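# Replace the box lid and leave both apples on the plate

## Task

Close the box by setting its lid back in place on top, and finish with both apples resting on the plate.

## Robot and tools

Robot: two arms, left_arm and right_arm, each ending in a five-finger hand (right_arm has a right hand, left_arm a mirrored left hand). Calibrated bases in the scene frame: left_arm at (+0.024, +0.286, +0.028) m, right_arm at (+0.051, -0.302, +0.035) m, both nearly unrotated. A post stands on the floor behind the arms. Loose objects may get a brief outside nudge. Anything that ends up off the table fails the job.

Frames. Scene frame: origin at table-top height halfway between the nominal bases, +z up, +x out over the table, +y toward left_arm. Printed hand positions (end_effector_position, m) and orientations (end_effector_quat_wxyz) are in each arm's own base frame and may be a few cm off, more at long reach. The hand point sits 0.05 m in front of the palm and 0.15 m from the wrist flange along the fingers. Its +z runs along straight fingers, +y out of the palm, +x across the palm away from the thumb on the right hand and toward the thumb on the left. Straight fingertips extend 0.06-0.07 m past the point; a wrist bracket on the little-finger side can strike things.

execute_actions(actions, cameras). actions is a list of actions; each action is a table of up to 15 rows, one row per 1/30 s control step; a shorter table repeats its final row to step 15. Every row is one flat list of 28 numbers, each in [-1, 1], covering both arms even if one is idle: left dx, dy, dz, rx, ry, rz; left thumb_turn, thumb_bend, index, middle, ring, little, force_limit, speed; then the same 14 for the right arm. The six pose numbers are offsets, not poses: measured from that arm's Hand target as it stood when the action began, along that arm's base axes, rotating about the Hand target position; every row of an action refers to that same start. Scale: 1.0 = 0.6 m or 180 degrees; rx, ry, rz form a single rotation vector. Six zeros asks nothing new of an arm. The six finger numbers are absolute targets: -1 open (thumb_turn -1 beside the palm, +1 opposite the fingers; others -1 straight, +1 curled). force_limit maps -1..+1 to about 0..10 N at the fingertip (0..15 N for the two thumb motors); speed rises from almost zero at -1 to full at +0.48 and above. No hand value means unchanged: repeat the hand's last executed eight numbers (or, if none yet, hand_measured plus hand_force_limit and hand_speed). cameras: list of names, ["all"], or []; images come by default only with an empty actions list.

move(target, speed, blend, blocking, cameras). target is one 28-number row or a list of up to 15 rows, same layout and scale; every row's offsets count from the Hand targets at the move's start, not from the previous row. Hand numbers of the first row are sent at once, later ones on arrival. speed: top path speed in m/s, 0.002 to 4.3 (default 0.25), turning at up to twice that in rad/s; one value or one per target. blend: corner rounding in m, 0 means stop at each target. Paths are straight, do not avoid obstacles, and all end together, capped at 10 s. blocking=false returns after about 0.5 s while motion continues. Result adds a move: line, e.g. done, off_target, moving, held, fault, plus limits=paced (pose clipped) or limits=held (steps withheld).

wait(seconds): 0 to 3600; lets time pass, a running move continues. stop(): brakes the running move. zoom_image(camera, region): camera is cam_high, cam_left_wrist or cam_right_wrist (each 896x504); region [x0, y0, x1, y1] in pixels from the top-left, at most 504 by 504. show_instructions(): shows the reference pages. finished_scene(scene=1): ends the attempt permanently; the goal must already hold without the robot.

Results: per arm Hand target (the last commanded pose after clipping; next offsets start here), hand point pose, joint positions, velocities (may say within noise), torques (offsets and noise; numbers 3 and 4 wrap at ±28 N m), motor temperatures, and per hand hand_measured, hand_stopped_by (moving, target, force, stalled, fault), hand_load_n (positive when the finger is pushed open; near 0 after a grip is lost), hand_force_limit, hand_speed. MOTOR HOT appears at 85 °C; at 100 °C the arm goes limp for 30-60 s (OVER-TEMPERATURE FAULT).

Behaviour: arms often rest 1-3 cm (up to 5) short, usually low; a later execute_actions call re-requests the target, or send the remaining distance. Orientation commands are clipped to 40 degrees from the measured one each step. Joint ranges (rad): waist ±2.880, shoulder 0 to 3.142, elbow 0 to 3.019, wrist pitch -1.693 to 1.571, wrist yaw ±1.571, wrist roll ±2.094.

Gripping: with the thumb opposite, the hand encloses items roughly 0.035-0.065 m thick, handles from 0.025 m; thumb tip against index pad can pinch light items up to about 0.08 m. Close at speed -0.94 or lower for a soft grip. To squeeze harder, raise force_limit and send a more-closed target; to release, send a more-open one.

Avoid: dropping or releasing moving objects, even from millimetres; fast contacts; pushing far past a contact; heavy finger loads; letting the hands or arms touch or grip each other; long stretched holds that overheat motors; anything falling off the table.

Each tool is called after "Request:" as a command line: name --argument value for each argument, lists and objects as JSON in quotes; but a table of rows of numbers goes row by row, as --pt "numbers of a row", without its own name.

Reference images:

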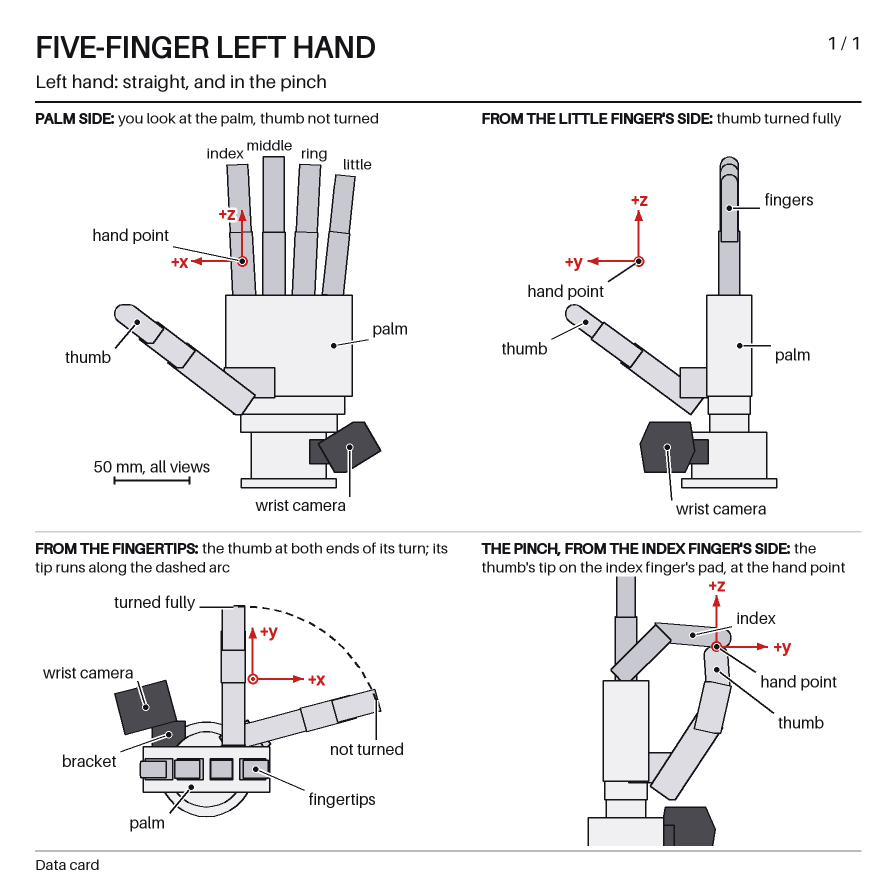

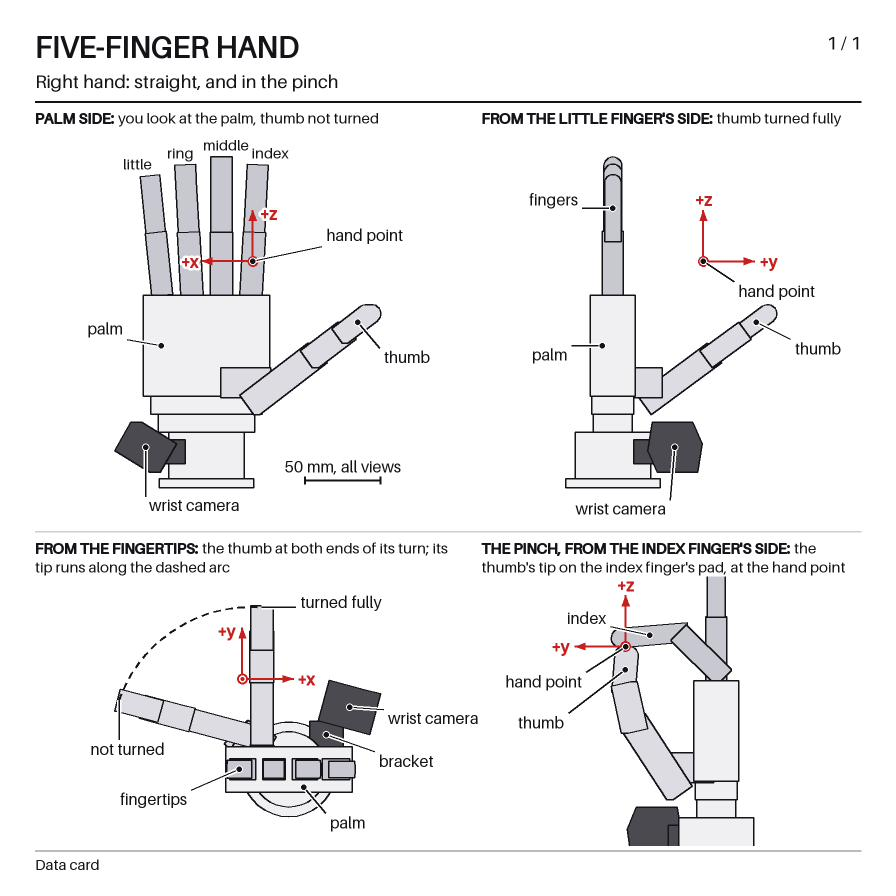

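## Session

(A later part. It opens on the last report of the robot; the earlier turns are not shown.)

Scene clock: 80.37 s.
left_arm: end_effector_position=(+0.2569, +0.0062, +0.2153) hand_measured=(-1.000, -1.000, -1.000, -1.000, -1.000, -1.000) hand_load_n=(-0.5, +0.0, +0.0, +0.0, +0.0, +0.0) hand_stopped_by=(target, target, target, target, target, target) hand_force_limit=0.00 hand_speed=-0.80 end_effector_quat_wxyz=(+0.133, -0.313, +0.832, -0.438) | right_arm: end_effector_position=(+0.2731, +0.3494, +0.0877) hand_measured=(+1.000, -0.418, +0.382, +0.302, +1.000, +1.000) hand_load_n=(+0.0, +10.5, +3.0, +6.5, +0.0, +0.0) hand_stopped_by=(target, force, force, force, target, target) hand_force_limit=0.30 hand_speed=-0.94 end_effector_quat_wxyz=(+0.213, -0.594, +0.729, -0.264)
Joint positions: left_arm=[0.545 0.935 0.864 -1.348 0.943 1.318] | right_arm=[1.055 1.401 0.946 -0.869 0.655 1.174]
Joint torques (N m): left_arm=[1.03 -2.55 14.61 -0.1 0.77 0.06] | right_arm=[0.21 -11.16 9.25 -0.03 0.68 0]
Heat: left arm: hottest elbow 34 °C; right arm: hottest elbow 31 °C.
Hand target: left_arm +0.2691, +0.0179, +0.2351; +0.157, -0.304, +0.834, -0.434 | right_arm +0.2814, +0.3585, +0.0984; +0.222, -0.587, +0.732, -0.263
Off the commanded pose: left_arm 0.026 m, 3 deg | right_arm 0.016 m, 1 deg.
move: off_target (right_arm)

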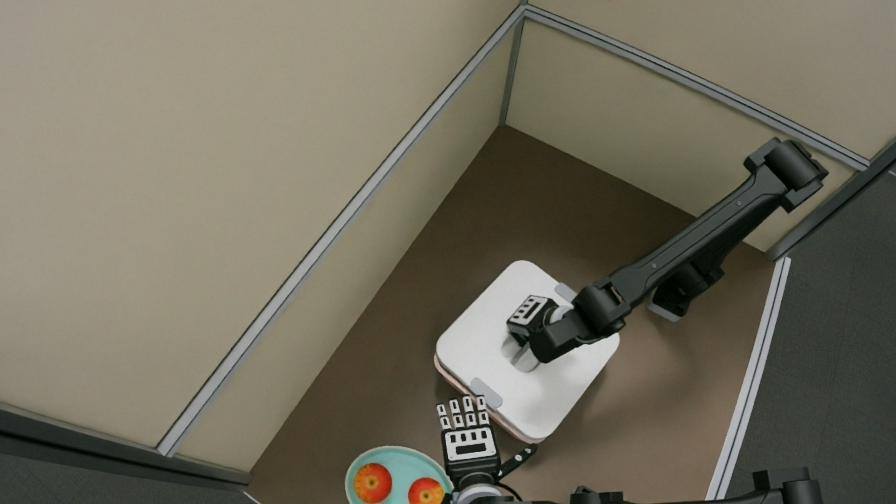

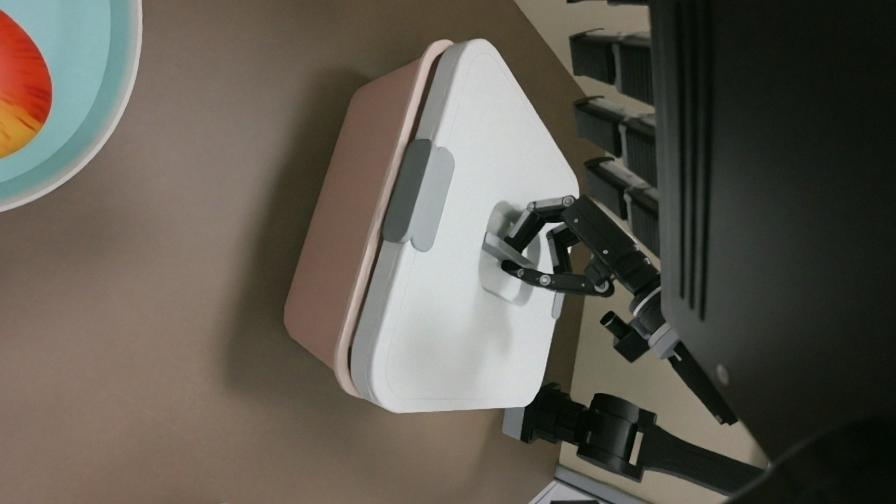

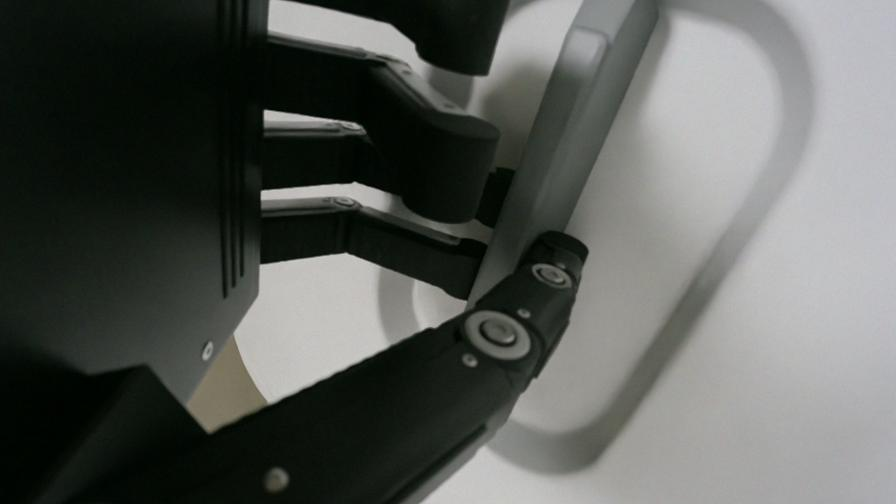

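Request:
move --target '[0,0,0,0,0,0,-1,-1,-1,-1,-1,-1,0,-0.8,0.004,0.012,0.014,0,0,0,1,0.1,0.6,0.6,1,1,0.3,-0.94]' --cameras '["all"]' --speed 0.04

Request:
zoom_image --camera "cam_high" --region '[420, 230, 640, 460]'

Request:
zoom_image --camera "cam_left_wrist" --region '[330, 0, 530, 200]'

Request:
zoom_image --camera "cam_left_wrist" --region '[280, 220, 480, 420]'

Scene clock: 81.30 s.
left_arm: end_effector_position=(+0.2569, +0.0062, +0.2153) hand_measured=(-1.000, -1.000, -1.000, -1.000, -1.000, -1.000) hand_load_n=(+0.0, +0.0, -0.5, +0.0, +0.0, +0.0) hand_stopped_by=(target, target, target, target, target, target) hand_force_limit=0.00 hand_speed=-0.80 end_effector_quat_wxyz=(+0.133, -0.313, +0.832, -0.438) | right_arm: end_effector_position=(+0.2723, +0.3472, +0.0885) hand_measured=(+1.000, -0.418, +0.382, +0.302, +1.000, +1.000) hand_load_n=(+0.0, +10.5, +3.0, +7.0, +0.0, +0.0) hand_stopped_by=(target, force, force, force, target, target) hand_force_limit=0.30 hand_speed=-0.94 end_effector_quat_wxyz=(+0.205, -0.597, +0.728, -0.269)
Joint positions: left_arm=[0.545 0.935 0.864 -1.348 0.943 1.318] | right_arm=[1.055 1.406 0.957 -0.894 0.657 1.174]
Joint torques (N m): left_arm=[1.03 -2.55 14.63 -0.1 0.77 0.05] | right_arm=[0.62 -10.75 10.8 -0.08 0.63 0.05]
Heat: left arm: hottest elbow 35 °C; right arm: hottest elbow 31 °C.
Hand target: left_arm +0.2691, +0.0179, +0.2351; +0.157, -0.304, +0.834, -0.434 | right_arm +0.2838, +0.3656, +0.1069; +0.222, -0.587, +0.732, -0.263
Off the commanded pose: left_arm 0.026 m, 3 deg | right_arm 0.028 m, 2 deg.
move: off_target (right_arm)

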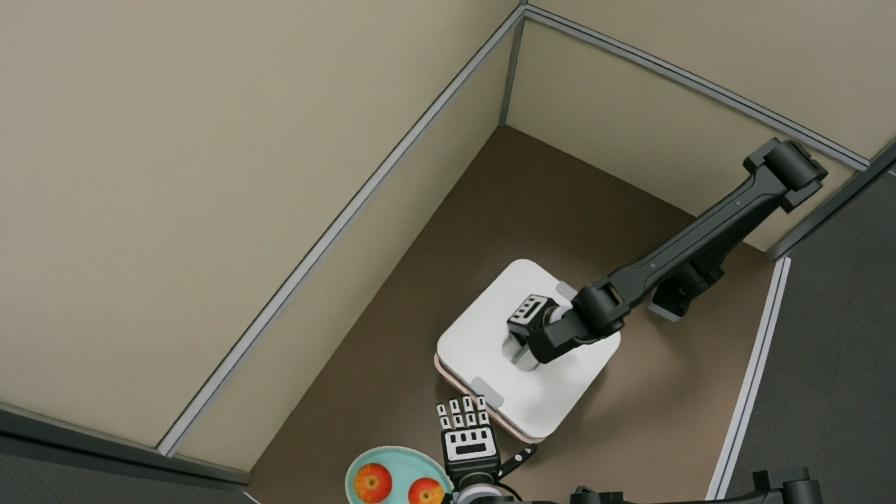

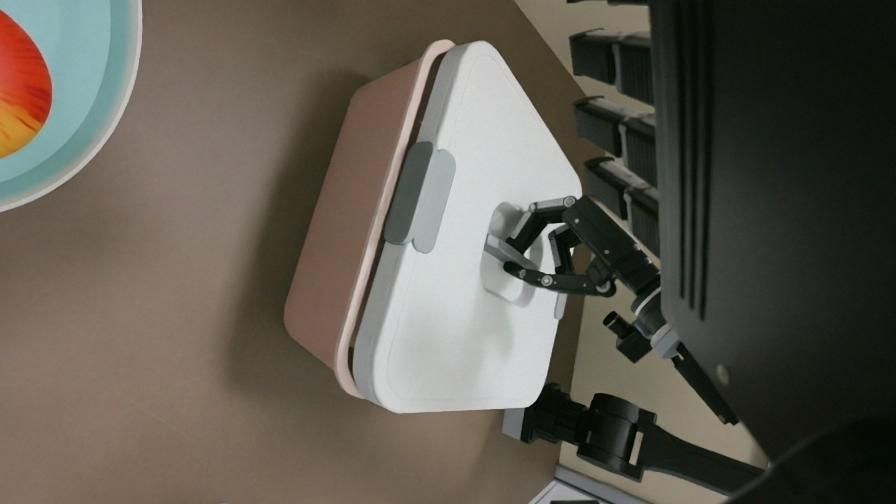

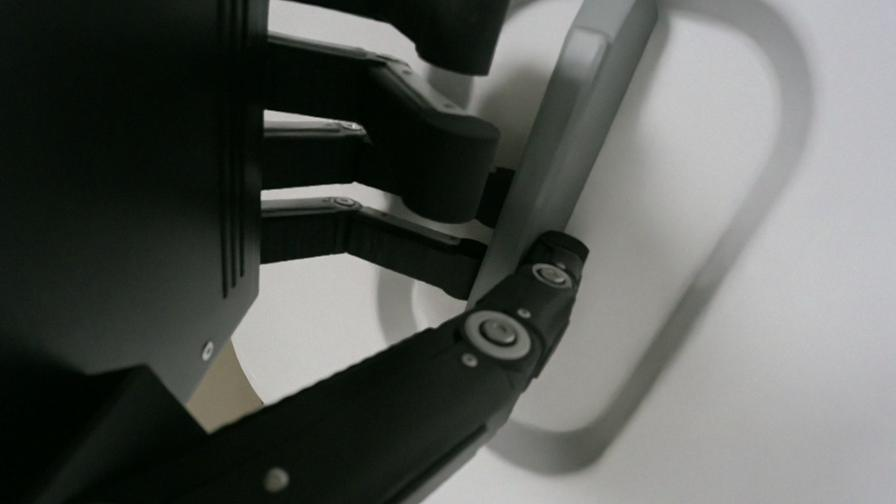

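Scaled by 2.191.

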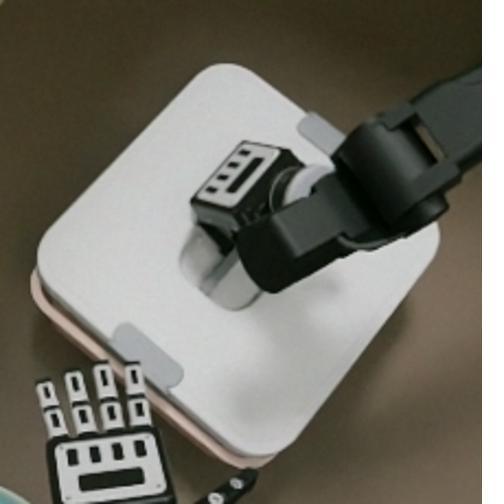

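Scaled by 2.520.

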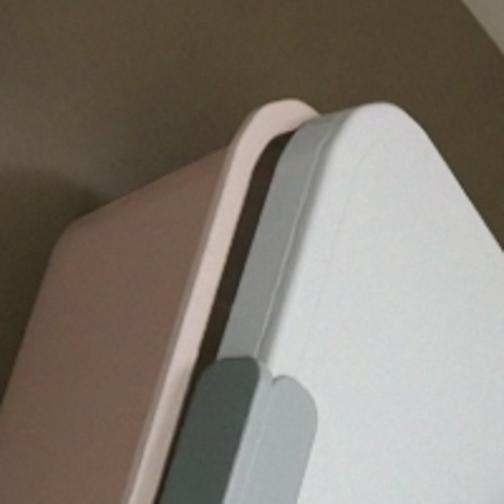

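Scaled by 2.520.

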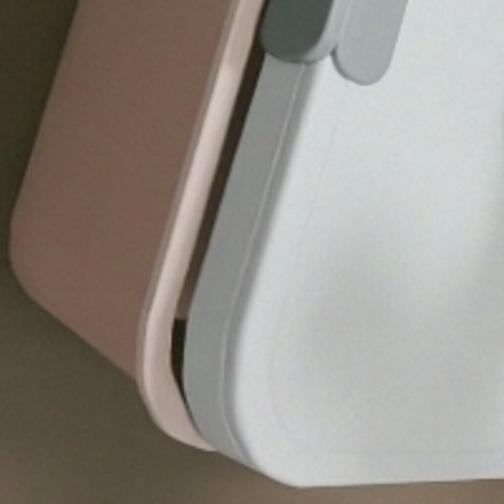

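Request:
move --pt "0 0 0 0 0 0 -1 -1 -1 -1 -1 -1 0 -0.8 0.006 0.045 0.05 0 0 0 1 0.1 0.6 0.6 1 1 0.3 -0.94" --pt "0 0 0 0 0 0 -1 -1 -1 -1 -1 -1 0 -0.8 -0.004 -0.013 -0.012 0 0 0 1 0.1 0.6 0.6 1 1 0.3 -0.94" --cameras '["all"]' --speed 0.05

Request:
zoom_image --camera "cam_high" --region '[420, 230, 640, 460]'

Request:
zoom_image --camera "cam_left_wrist" --region '[330, 0, 530, 200]'

Request:
zoom_image --camera "cam_left_wrist" --region '[280, 220, 480, 420]'

Scene clock: 84.33 s.
left_arm: end_effector_position=(+0.2569, +0.0062, +0.2153) hand_measured=(-1.000, -1.000, -1.000, -1.000, -1.000, -1.000) hand_load_n=(+0.0, +0.0, +0.0, -0.5, +0.0, +0.0) hand_stopped_by=(target, target, target, target, target, target) hand_force_limit=0.00 hand_speed=-0.80 end_effector_quat_wxyz=(+0.133, -0.313, +0.832, -0.438) | right_arm: end_effector_position=(+0.2775, +0.3581, +0.0897) hand_measured=(+1.000, -0.418, +0.382, +0.302, +1.000, +1.000) hand_load_n=(+0.0, +10.5, +3.5, +6.5, +0.0, +0.0) hand_stopped_by=(target, force, force, force, target, target) hand_force_limit=0.30 hand_speed=-0.94 end_effector_quat_wxyz=(+0.208, -0.592, +0.731, -0.268)
Joint positions: left_arm=[0.545 0.935 0.864 -1.348 0.943 1.318] | right_arm=[1.059 1.432 0.986 -0.896 0.66 1.188]
Joint torques (N m): left_arm=[0.97 -2.55 14.63 -0.09 0.77 0.06] | right_arm=[0.09 -14.86 6.53 0.95 0.51 -0.07]
Heat: left arm: hottest elbow 35 °C; right arm: hottest elbow 31 °C.
Hand target: left_arm +0.2691, +0.0179, +0.2351; +0.157, -0.304, +0.834, -0.434 | right_arm +0.2814, +0.3578, +0.0996; +0.222, -0.587, +0.732, -0.263
Off the commanded pose: left_arm 0.026 m, 3 deg | right_arm 0.011 m, 2 deg.
move: off_target (right_arm)

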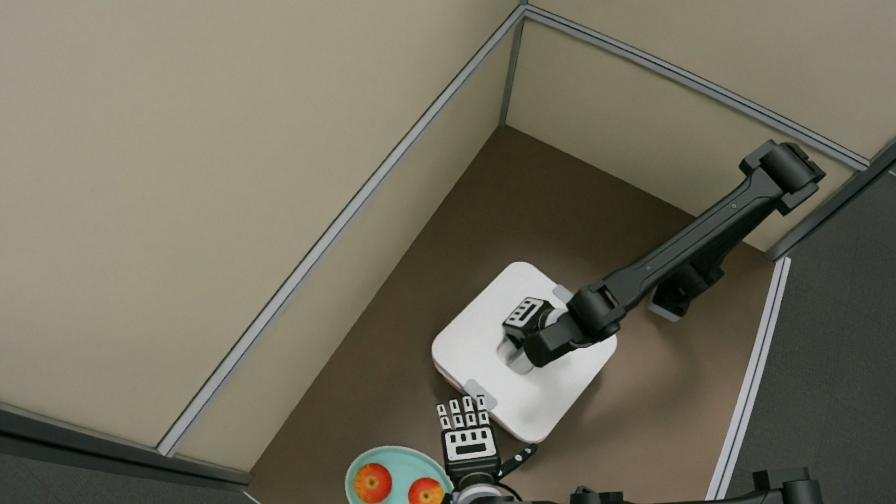

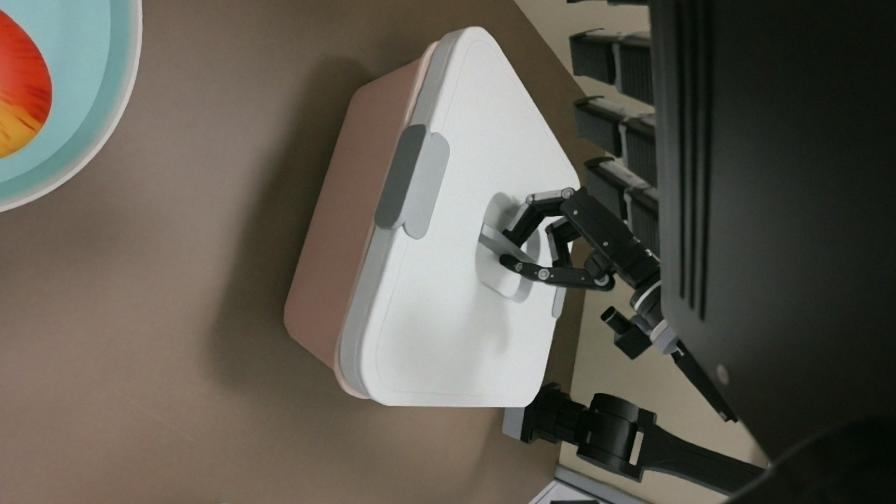

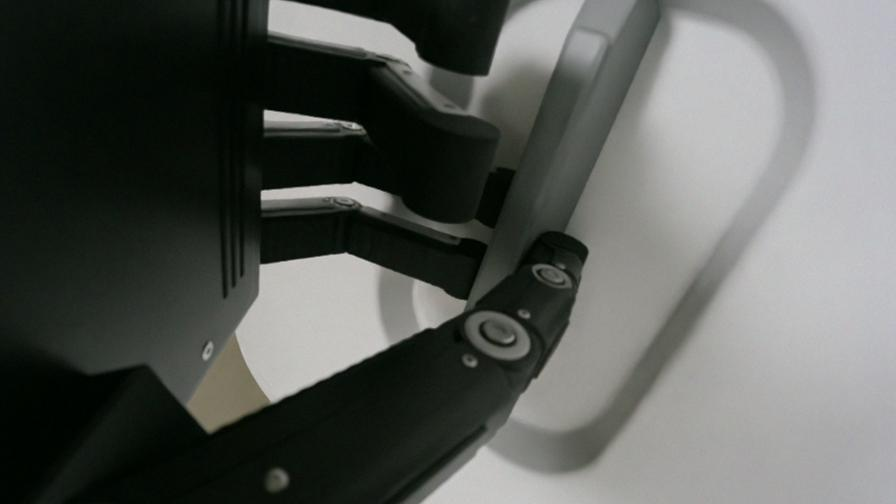

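Scaled by 2.191.

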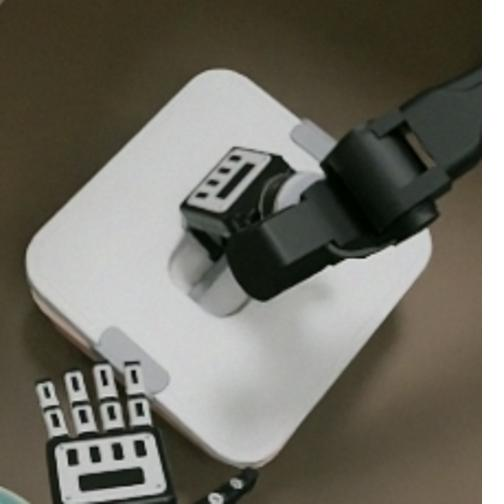

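Scaled by 2.520.

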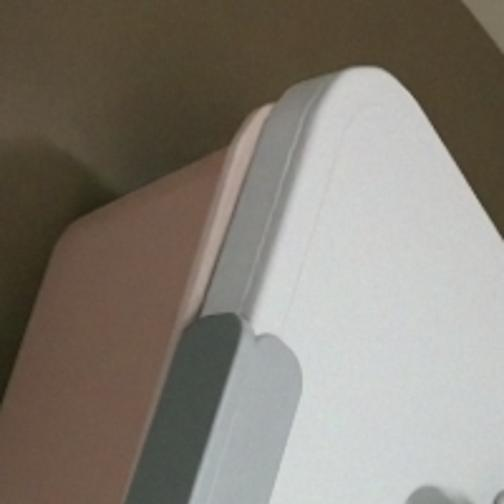

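Scaled by 2.520.

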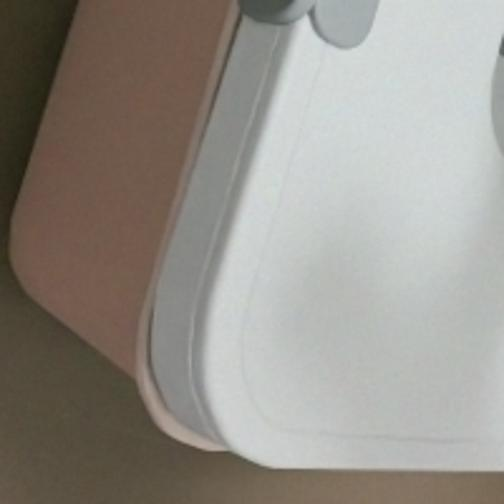

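Request:
move --target '[0,0,0,0,0,0,-1,-1,-1,-1,-1,-1,0,-0.8,0,0,-0.017,0,0,0,1,0.1,0.6,0.6,1,1,0.3,-0.94]' --cameras '["all"]' --speed 0.03

Request:
zoom_image --camera "cam_high" --region '[420, 230, 640, 460]'

Request:
zoom_image --camera "cam_left_wrist" --region '[330, 0, 530, 200]'

Request:
zoom_image --camera "cam_left_wrist" --region '[280, 220, 480, 420]'

Scene clock: 85.73 s.
left_arm: end_effector_position=(+0.2569, +0.0062, +0.2153) hand_measured=(-1.000, -1.000, -1.000, -1.000, -1.000, -1.000) hand_load_n=(-0.5, +0.0, +0.0, +0.0, +0.0, +0.0) hand_stopped_by=(target, target, target, target, target, target) hand_force_limit=0.00 hand_speed=-0.80 end_effector_quat_wxyz=(+0.133, -0.313, +0.832, -0.438) | right_arm: end_effector_position=(+0.2782, +0.3595, +0.0859) hand_measured=(+1.000, -0.418, +0.382, +0.302, +1.000, +1.000) hand_load_n=(+0.0, +10.5, +3.0, +7.0, +0.0, +0.0) hand_stopped_by=(target, force, force, force, target, target) hand_force_limit=0.30 hand_speed=-0.94 end_effector_quat_wxyz=(+0.215, -0.590, +0.732, -0.265)
Joint positions: left_arm=[0.545 0.935 0.864 -1.348 0.943 1.318] | right_arm=[1.059 1.432 0.972 -0.867 0.66 1.188]
Joint torques (N m): left_arm=[0.97 -2.55 14.63 -0.09 0.77 0.06] | right_arm=[0.03 -13.8 6.35 0.94 0.52 -0.11]
Heat: left arm: hottest elbow 35 °C; right arm: hottest elbow 31 °C.
Hand target: left_arm +0.2691, +0.0179, +0.2351; +0.157, -0.304, +0.834, -0.434 | right_arm +0.2815, +0.3579, +0.0895; +0.222, -0.587, +0.732, -0.263
Off the commanded pose: left_arm 0.026 m, 3 deg | right_arm 0.005 m, 1 deg.
move: done

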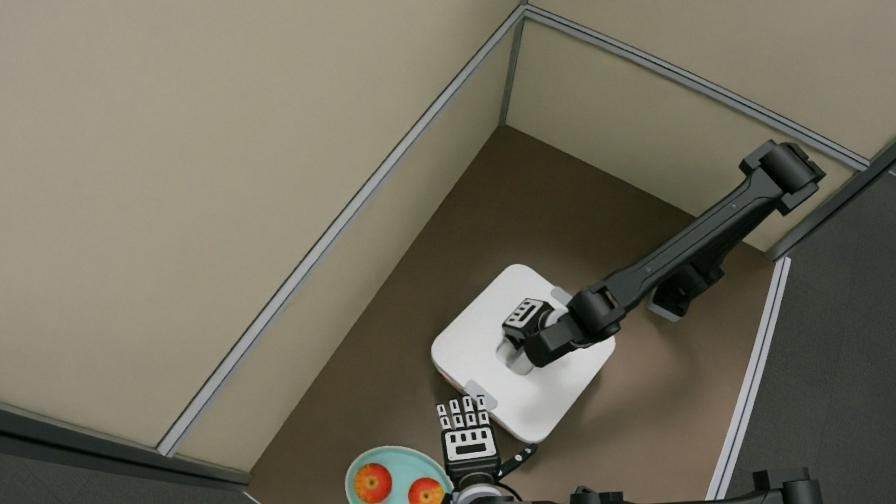

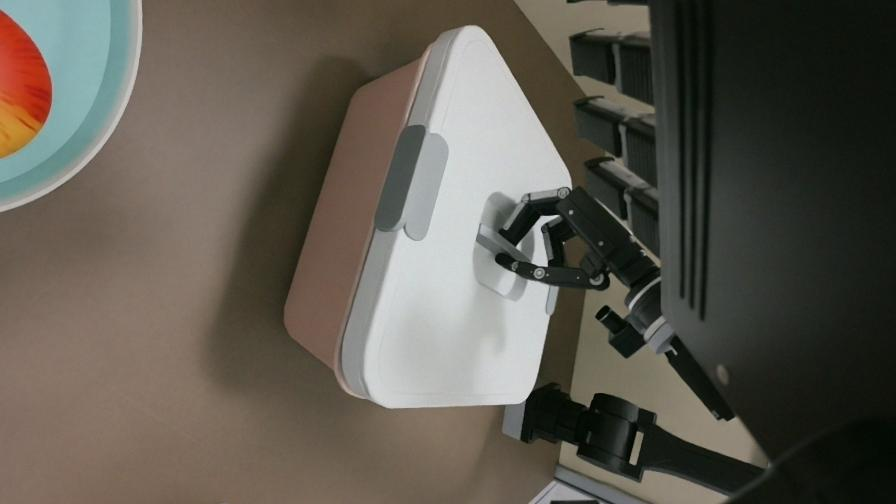

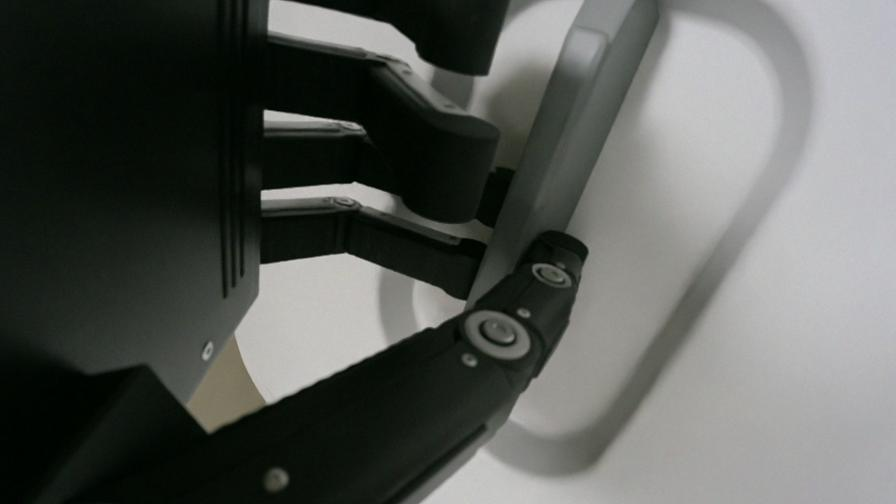

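Scaled by 2.191.

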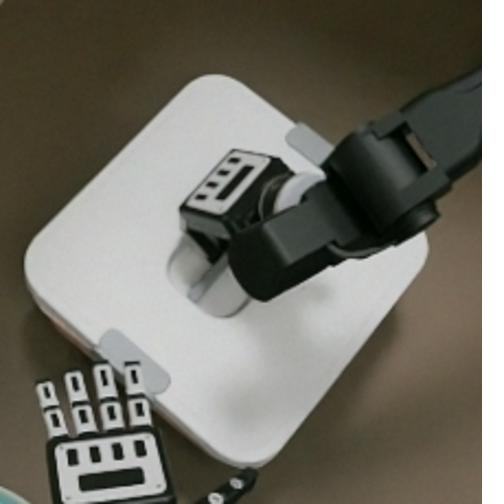

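Scaled by 2.520.

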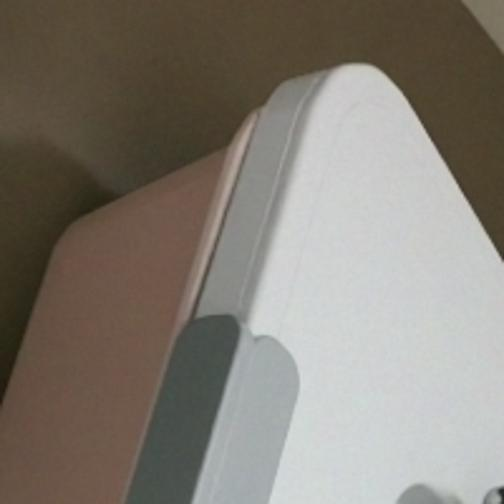

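Scaled by 2.520.

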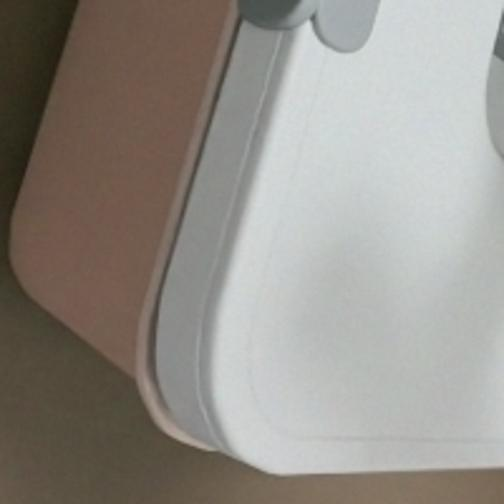

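Request:
move --target '[0,0,0,0,0,0,-1,-1,-1,-1,-1,-1,0,-0.8,0,-0.004,-0.015,0,0,0,1,0.1,0.6,0.6,1,1,0.3,-0.94]' --cameras '["all"]' --speed 0.03

Request:
zoom_image --camera "cam_high" --region '[420, 230, 640, 460]'

Request:
zoom_image --camera "cam_left_wrist" --region '[330, 0, 530, 200]'

Request:
zoom_image --camera "cam_left_wrist" --region '[280, 220, 480, 420]'

Scene clock: 86.73 s.
left_arm: end_effector_position=(+0.2569, +0.0062, +0.2153) hand_measured=(-1.000, -1.000, -1.000, -1.000, -1.000, -1.000) hand_load_n=(-0.5, +0.0, -0.5, +0.0, +0.0, +0.0) hand_stopped_by=(target, target, target, target, target, target) hand_force_limit=0.00 hand_speed=-0.80 end_effector_quat_wxyz=(+0.133, -0.313, +0.832, -0.438) | right_arm: end_effector_position=(+0.2784, +0.3595, +0.0842) hand_measured=(+1.000, -0.418, +0.382, +0.302, +1.000, +1.000) hand_load_n=(+0.0, +10.5, +3.0, +7.0, +0.0, +0.0) hand_stopped_by=(target, force, force, force, target, target) hand_force_limit=0.30 hand_speed=-0.94 end_effector_quat_wxyz=(+0.221, -0.589, +0.731, -0.263)
Joint positions: left_arm=[0.545 0.935 0.864 -1.348 0.943 1.318] | right_arm=[1.058 1.427 0.958 -0.843 0.659 1.183]
Joint torques (N m): left_arm=[1.03 -2.49 14.63 -0.1 0.77 0.06] | right_arm=[-0.21 -12.4 5.82 1.05 0.5 -0.15]
Heat: left arm: hottest elbow 36 °C; right arm: hottest elbow 31 °C.
Hand target: left_arm +0.2691, +0.0179, +0.2351; +0.157, -0.304, +0.834, -0.434 | right_arm +0.2814, +0.3554, +0.0804; +0.222, -0.587, +0.732, -0.263
Off the commanded pose: left_arm 0.026 m, 3 deg | right_arm 0.006 m, 0 deg.
move: done

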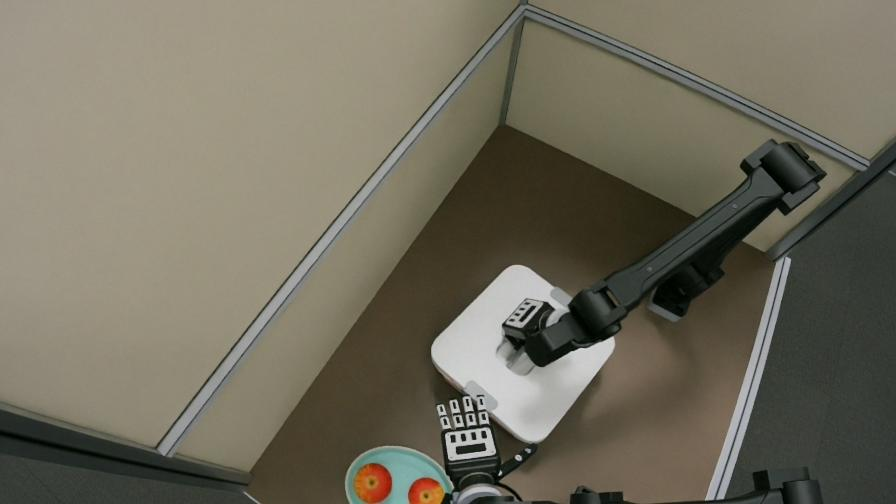

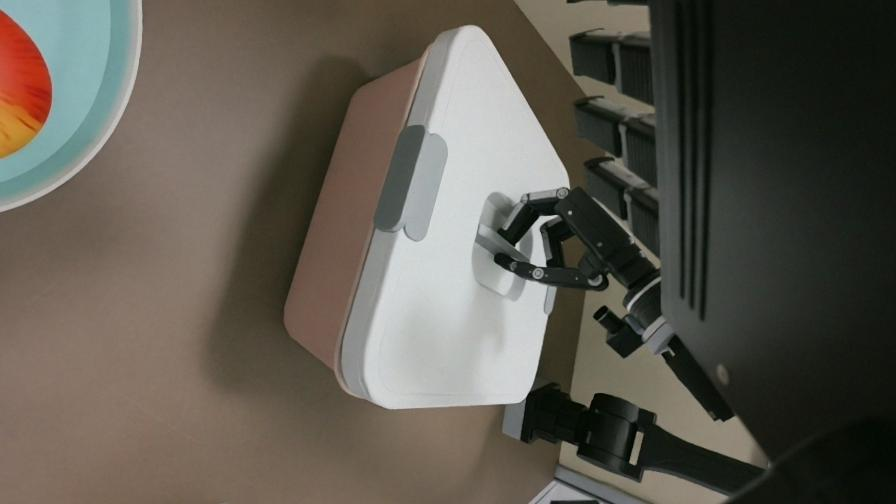

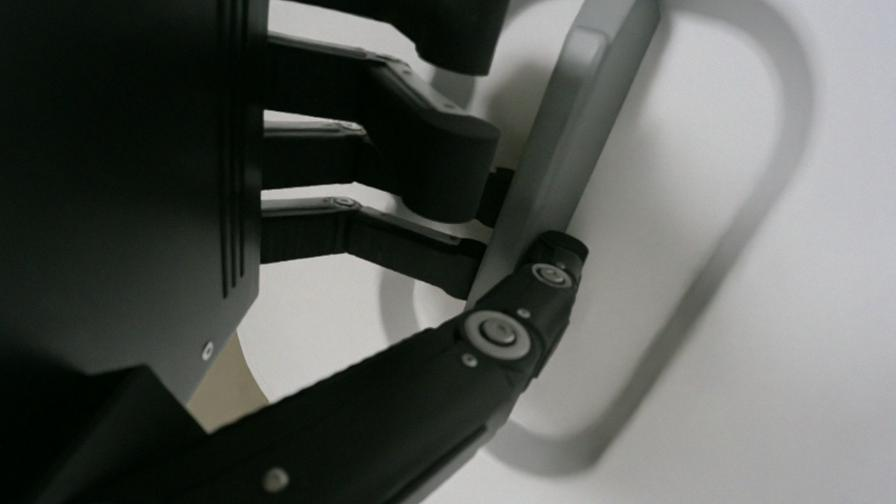

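Scaled by 2.191.

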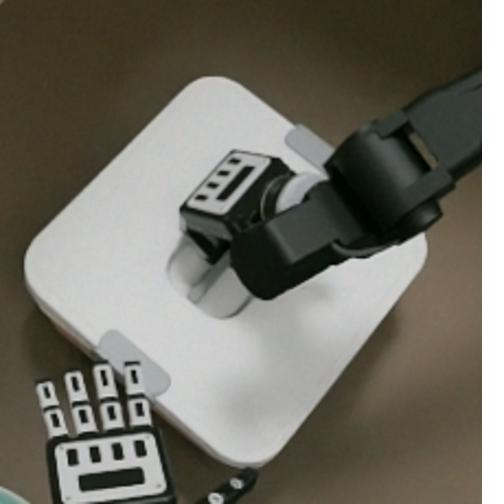

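Scaled by 2.520.

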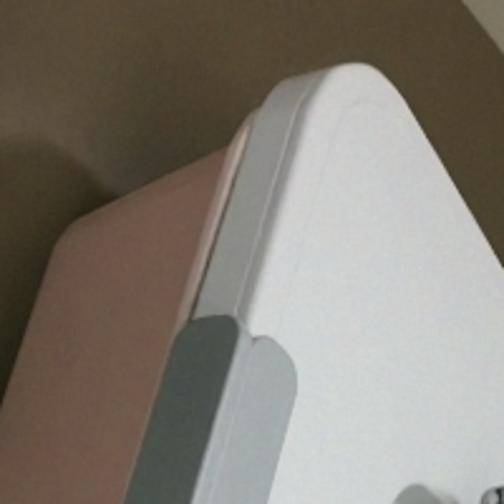

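Scaled by 2.520.

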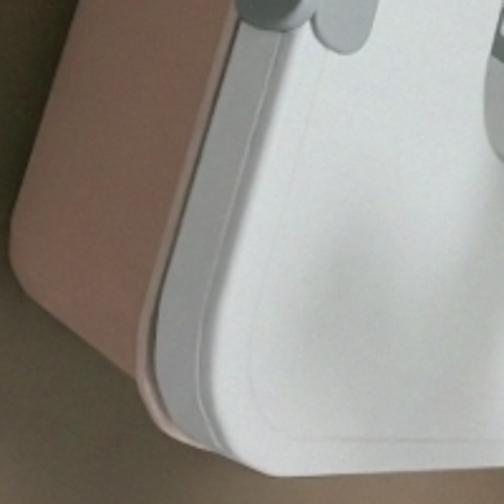

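Request:
move --target '[0,0,0,0,0,0,-1,-1,-1,-1,-1,-1,0,-0.8,0,0,-0.012,0,0,0,1,0.1,0.6,0.6,1,1,0.3,-0.94]' --cameras '["all"]' --speed 0.03

Request:
zoom_image --camera "cam_high" --region '[420, 230, 640, 460]'

Request:
zoom_image --camera "cam_left_wrist" --region '[330, 0, 530, 200]'

Request:
zoom_image --camera "cam_left_wrist" --region '[280, 220, 480, 420]'

Scene clock: 87.87 s.
left_arm: end_effector_position=(+0.2569, +0.0062, +0.2153) hand_measured=(-1.000, -1.000, -1.000, -1.000, -1.000, -1.000) hand_load_n=(-0.5, +0.0, +0.0, +0.0, +0.0, +0.0) hand_stopped_by=(target, target, target, target, target, target) hand_force_limit=0.00 hand_speed=-0.80 end_effector_quat_wxyz=(+0.133, -0.313, +0.832, -0.438) | right_arm: end_effector_position=(+0.2784, +0.3595, +0.0840) hand_measured=(+1.000, -0.418, +0.382, +0.302, +1.000, +1.000) hand_load_n=(+0.0, +10.5, +3.0, +6.0, +0.0, +0.0) hand_stopped_by=(target, force, force, force, target, target) hand_force_limit=0.30 hand_speed=-0.94 end_effector_quat_wxyz=(+0.225, -0.589, +0.730, -0.262)
Joint positions: left_arm=[0.545 0.935 0.864 -1.348 0.943 1.318] | right_arm=[1.058 1.422 0.95 -0.829 0.659 1.178]
Joint torques (N m): left_arm=[0.97 -2.55 14.61 -0.09 0.77 0.06] | right_arm=[0.09 -11.11 5.61 1.22 0.49 -0.04]
Heat: left arm: hottest elbow 36 °C; right arm: hottest elbow 31 °C.
Hand target: left_arm +0.2691, +0.0179, +0.2351; +0.157, -0.304, +0.834, -0.434 | right_arm +0.2814, +0.3554, +0.0733; +0.222, -0.587, +0.732, -0.263
Off the commanded pose: left_arm 0.026 m, 3 deg | right_arm 0.012 m, 1 deg.
move: off_target (right_arm)

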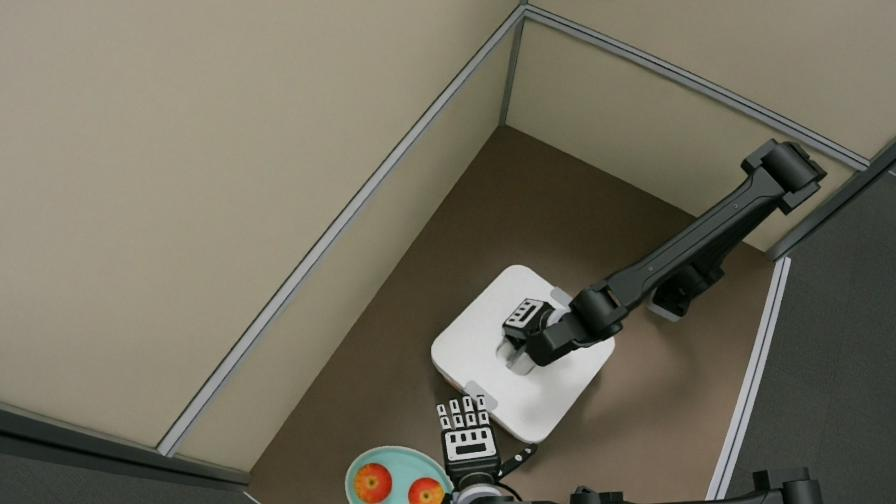

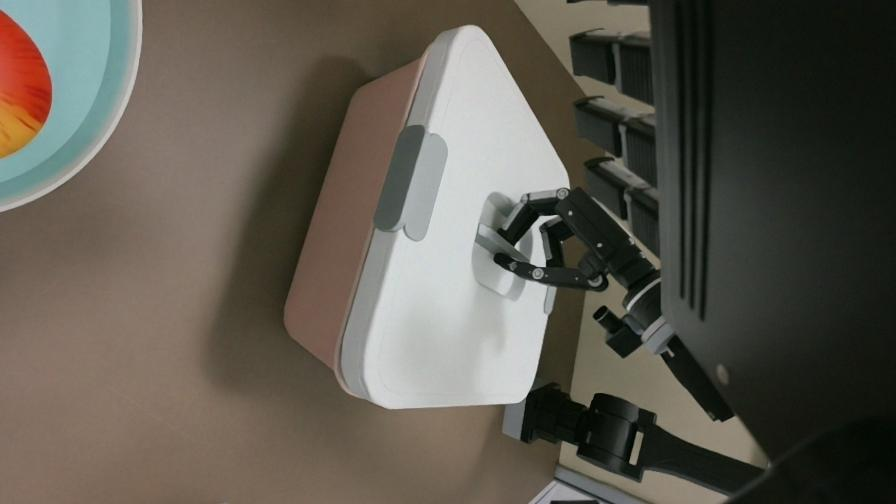

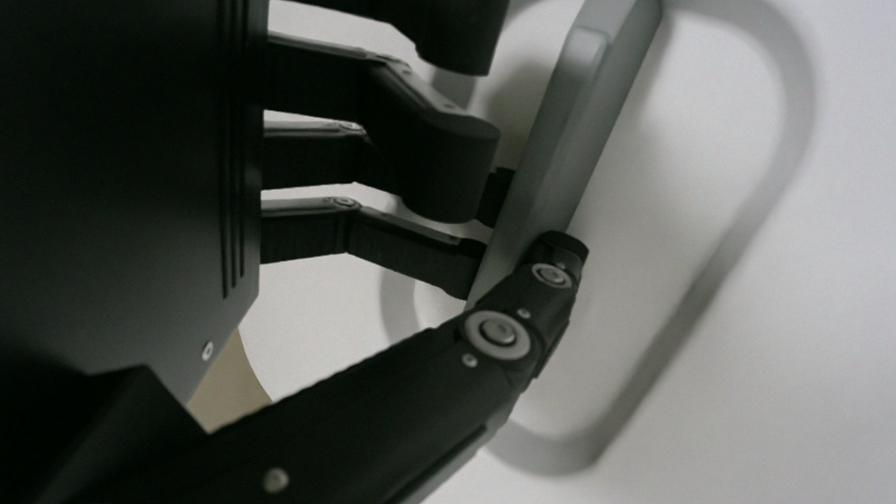

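Scaled by 2.191.

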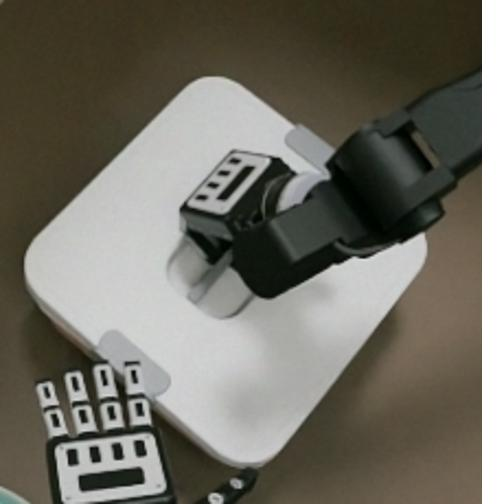

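Scaled by 2.520.

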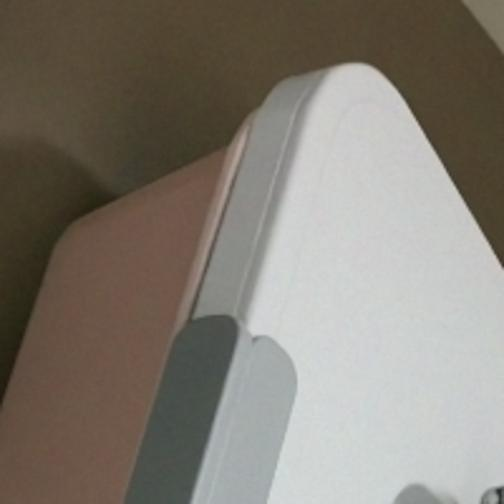

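Scaled by 2.520.

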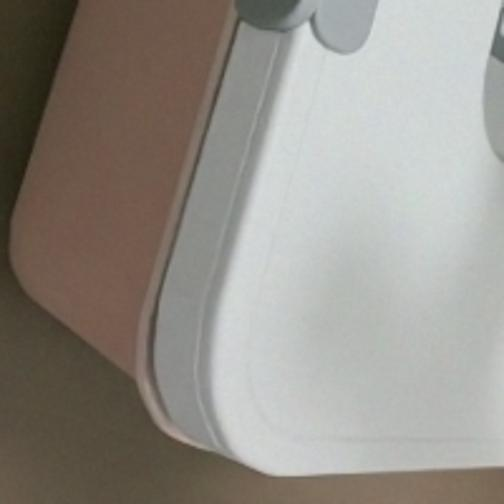

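Request:
zoom_image --camera "cam_left_wrist" --region '[330, 300, 430, 420]'

Request:
zoom_image --camera "cam_left_wrist" --region '[370, 20, 470, 140]'

Request:
zoom_image --camera "cam_high" --region '[425, 340, 555, 460]'

Scaled by 4.200.

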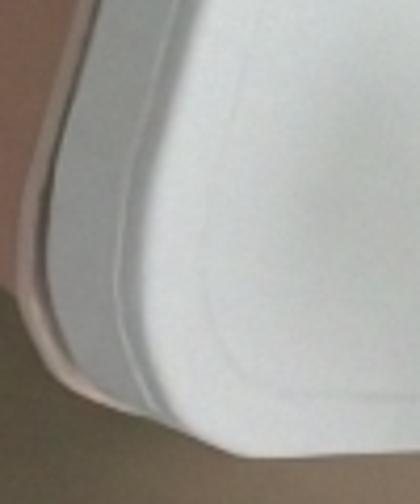

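Scaled by 4.200.

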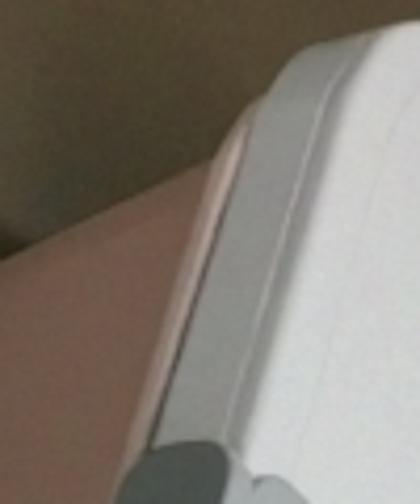

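Scaled by 3.877.

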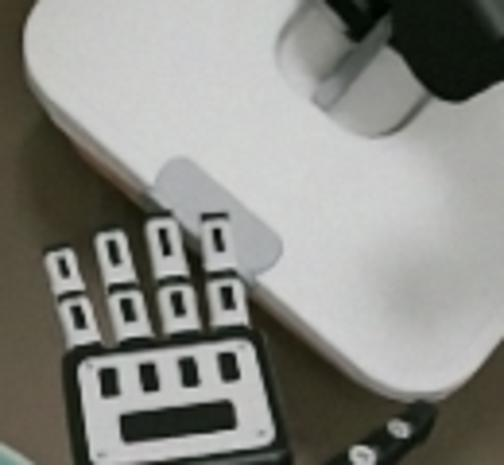

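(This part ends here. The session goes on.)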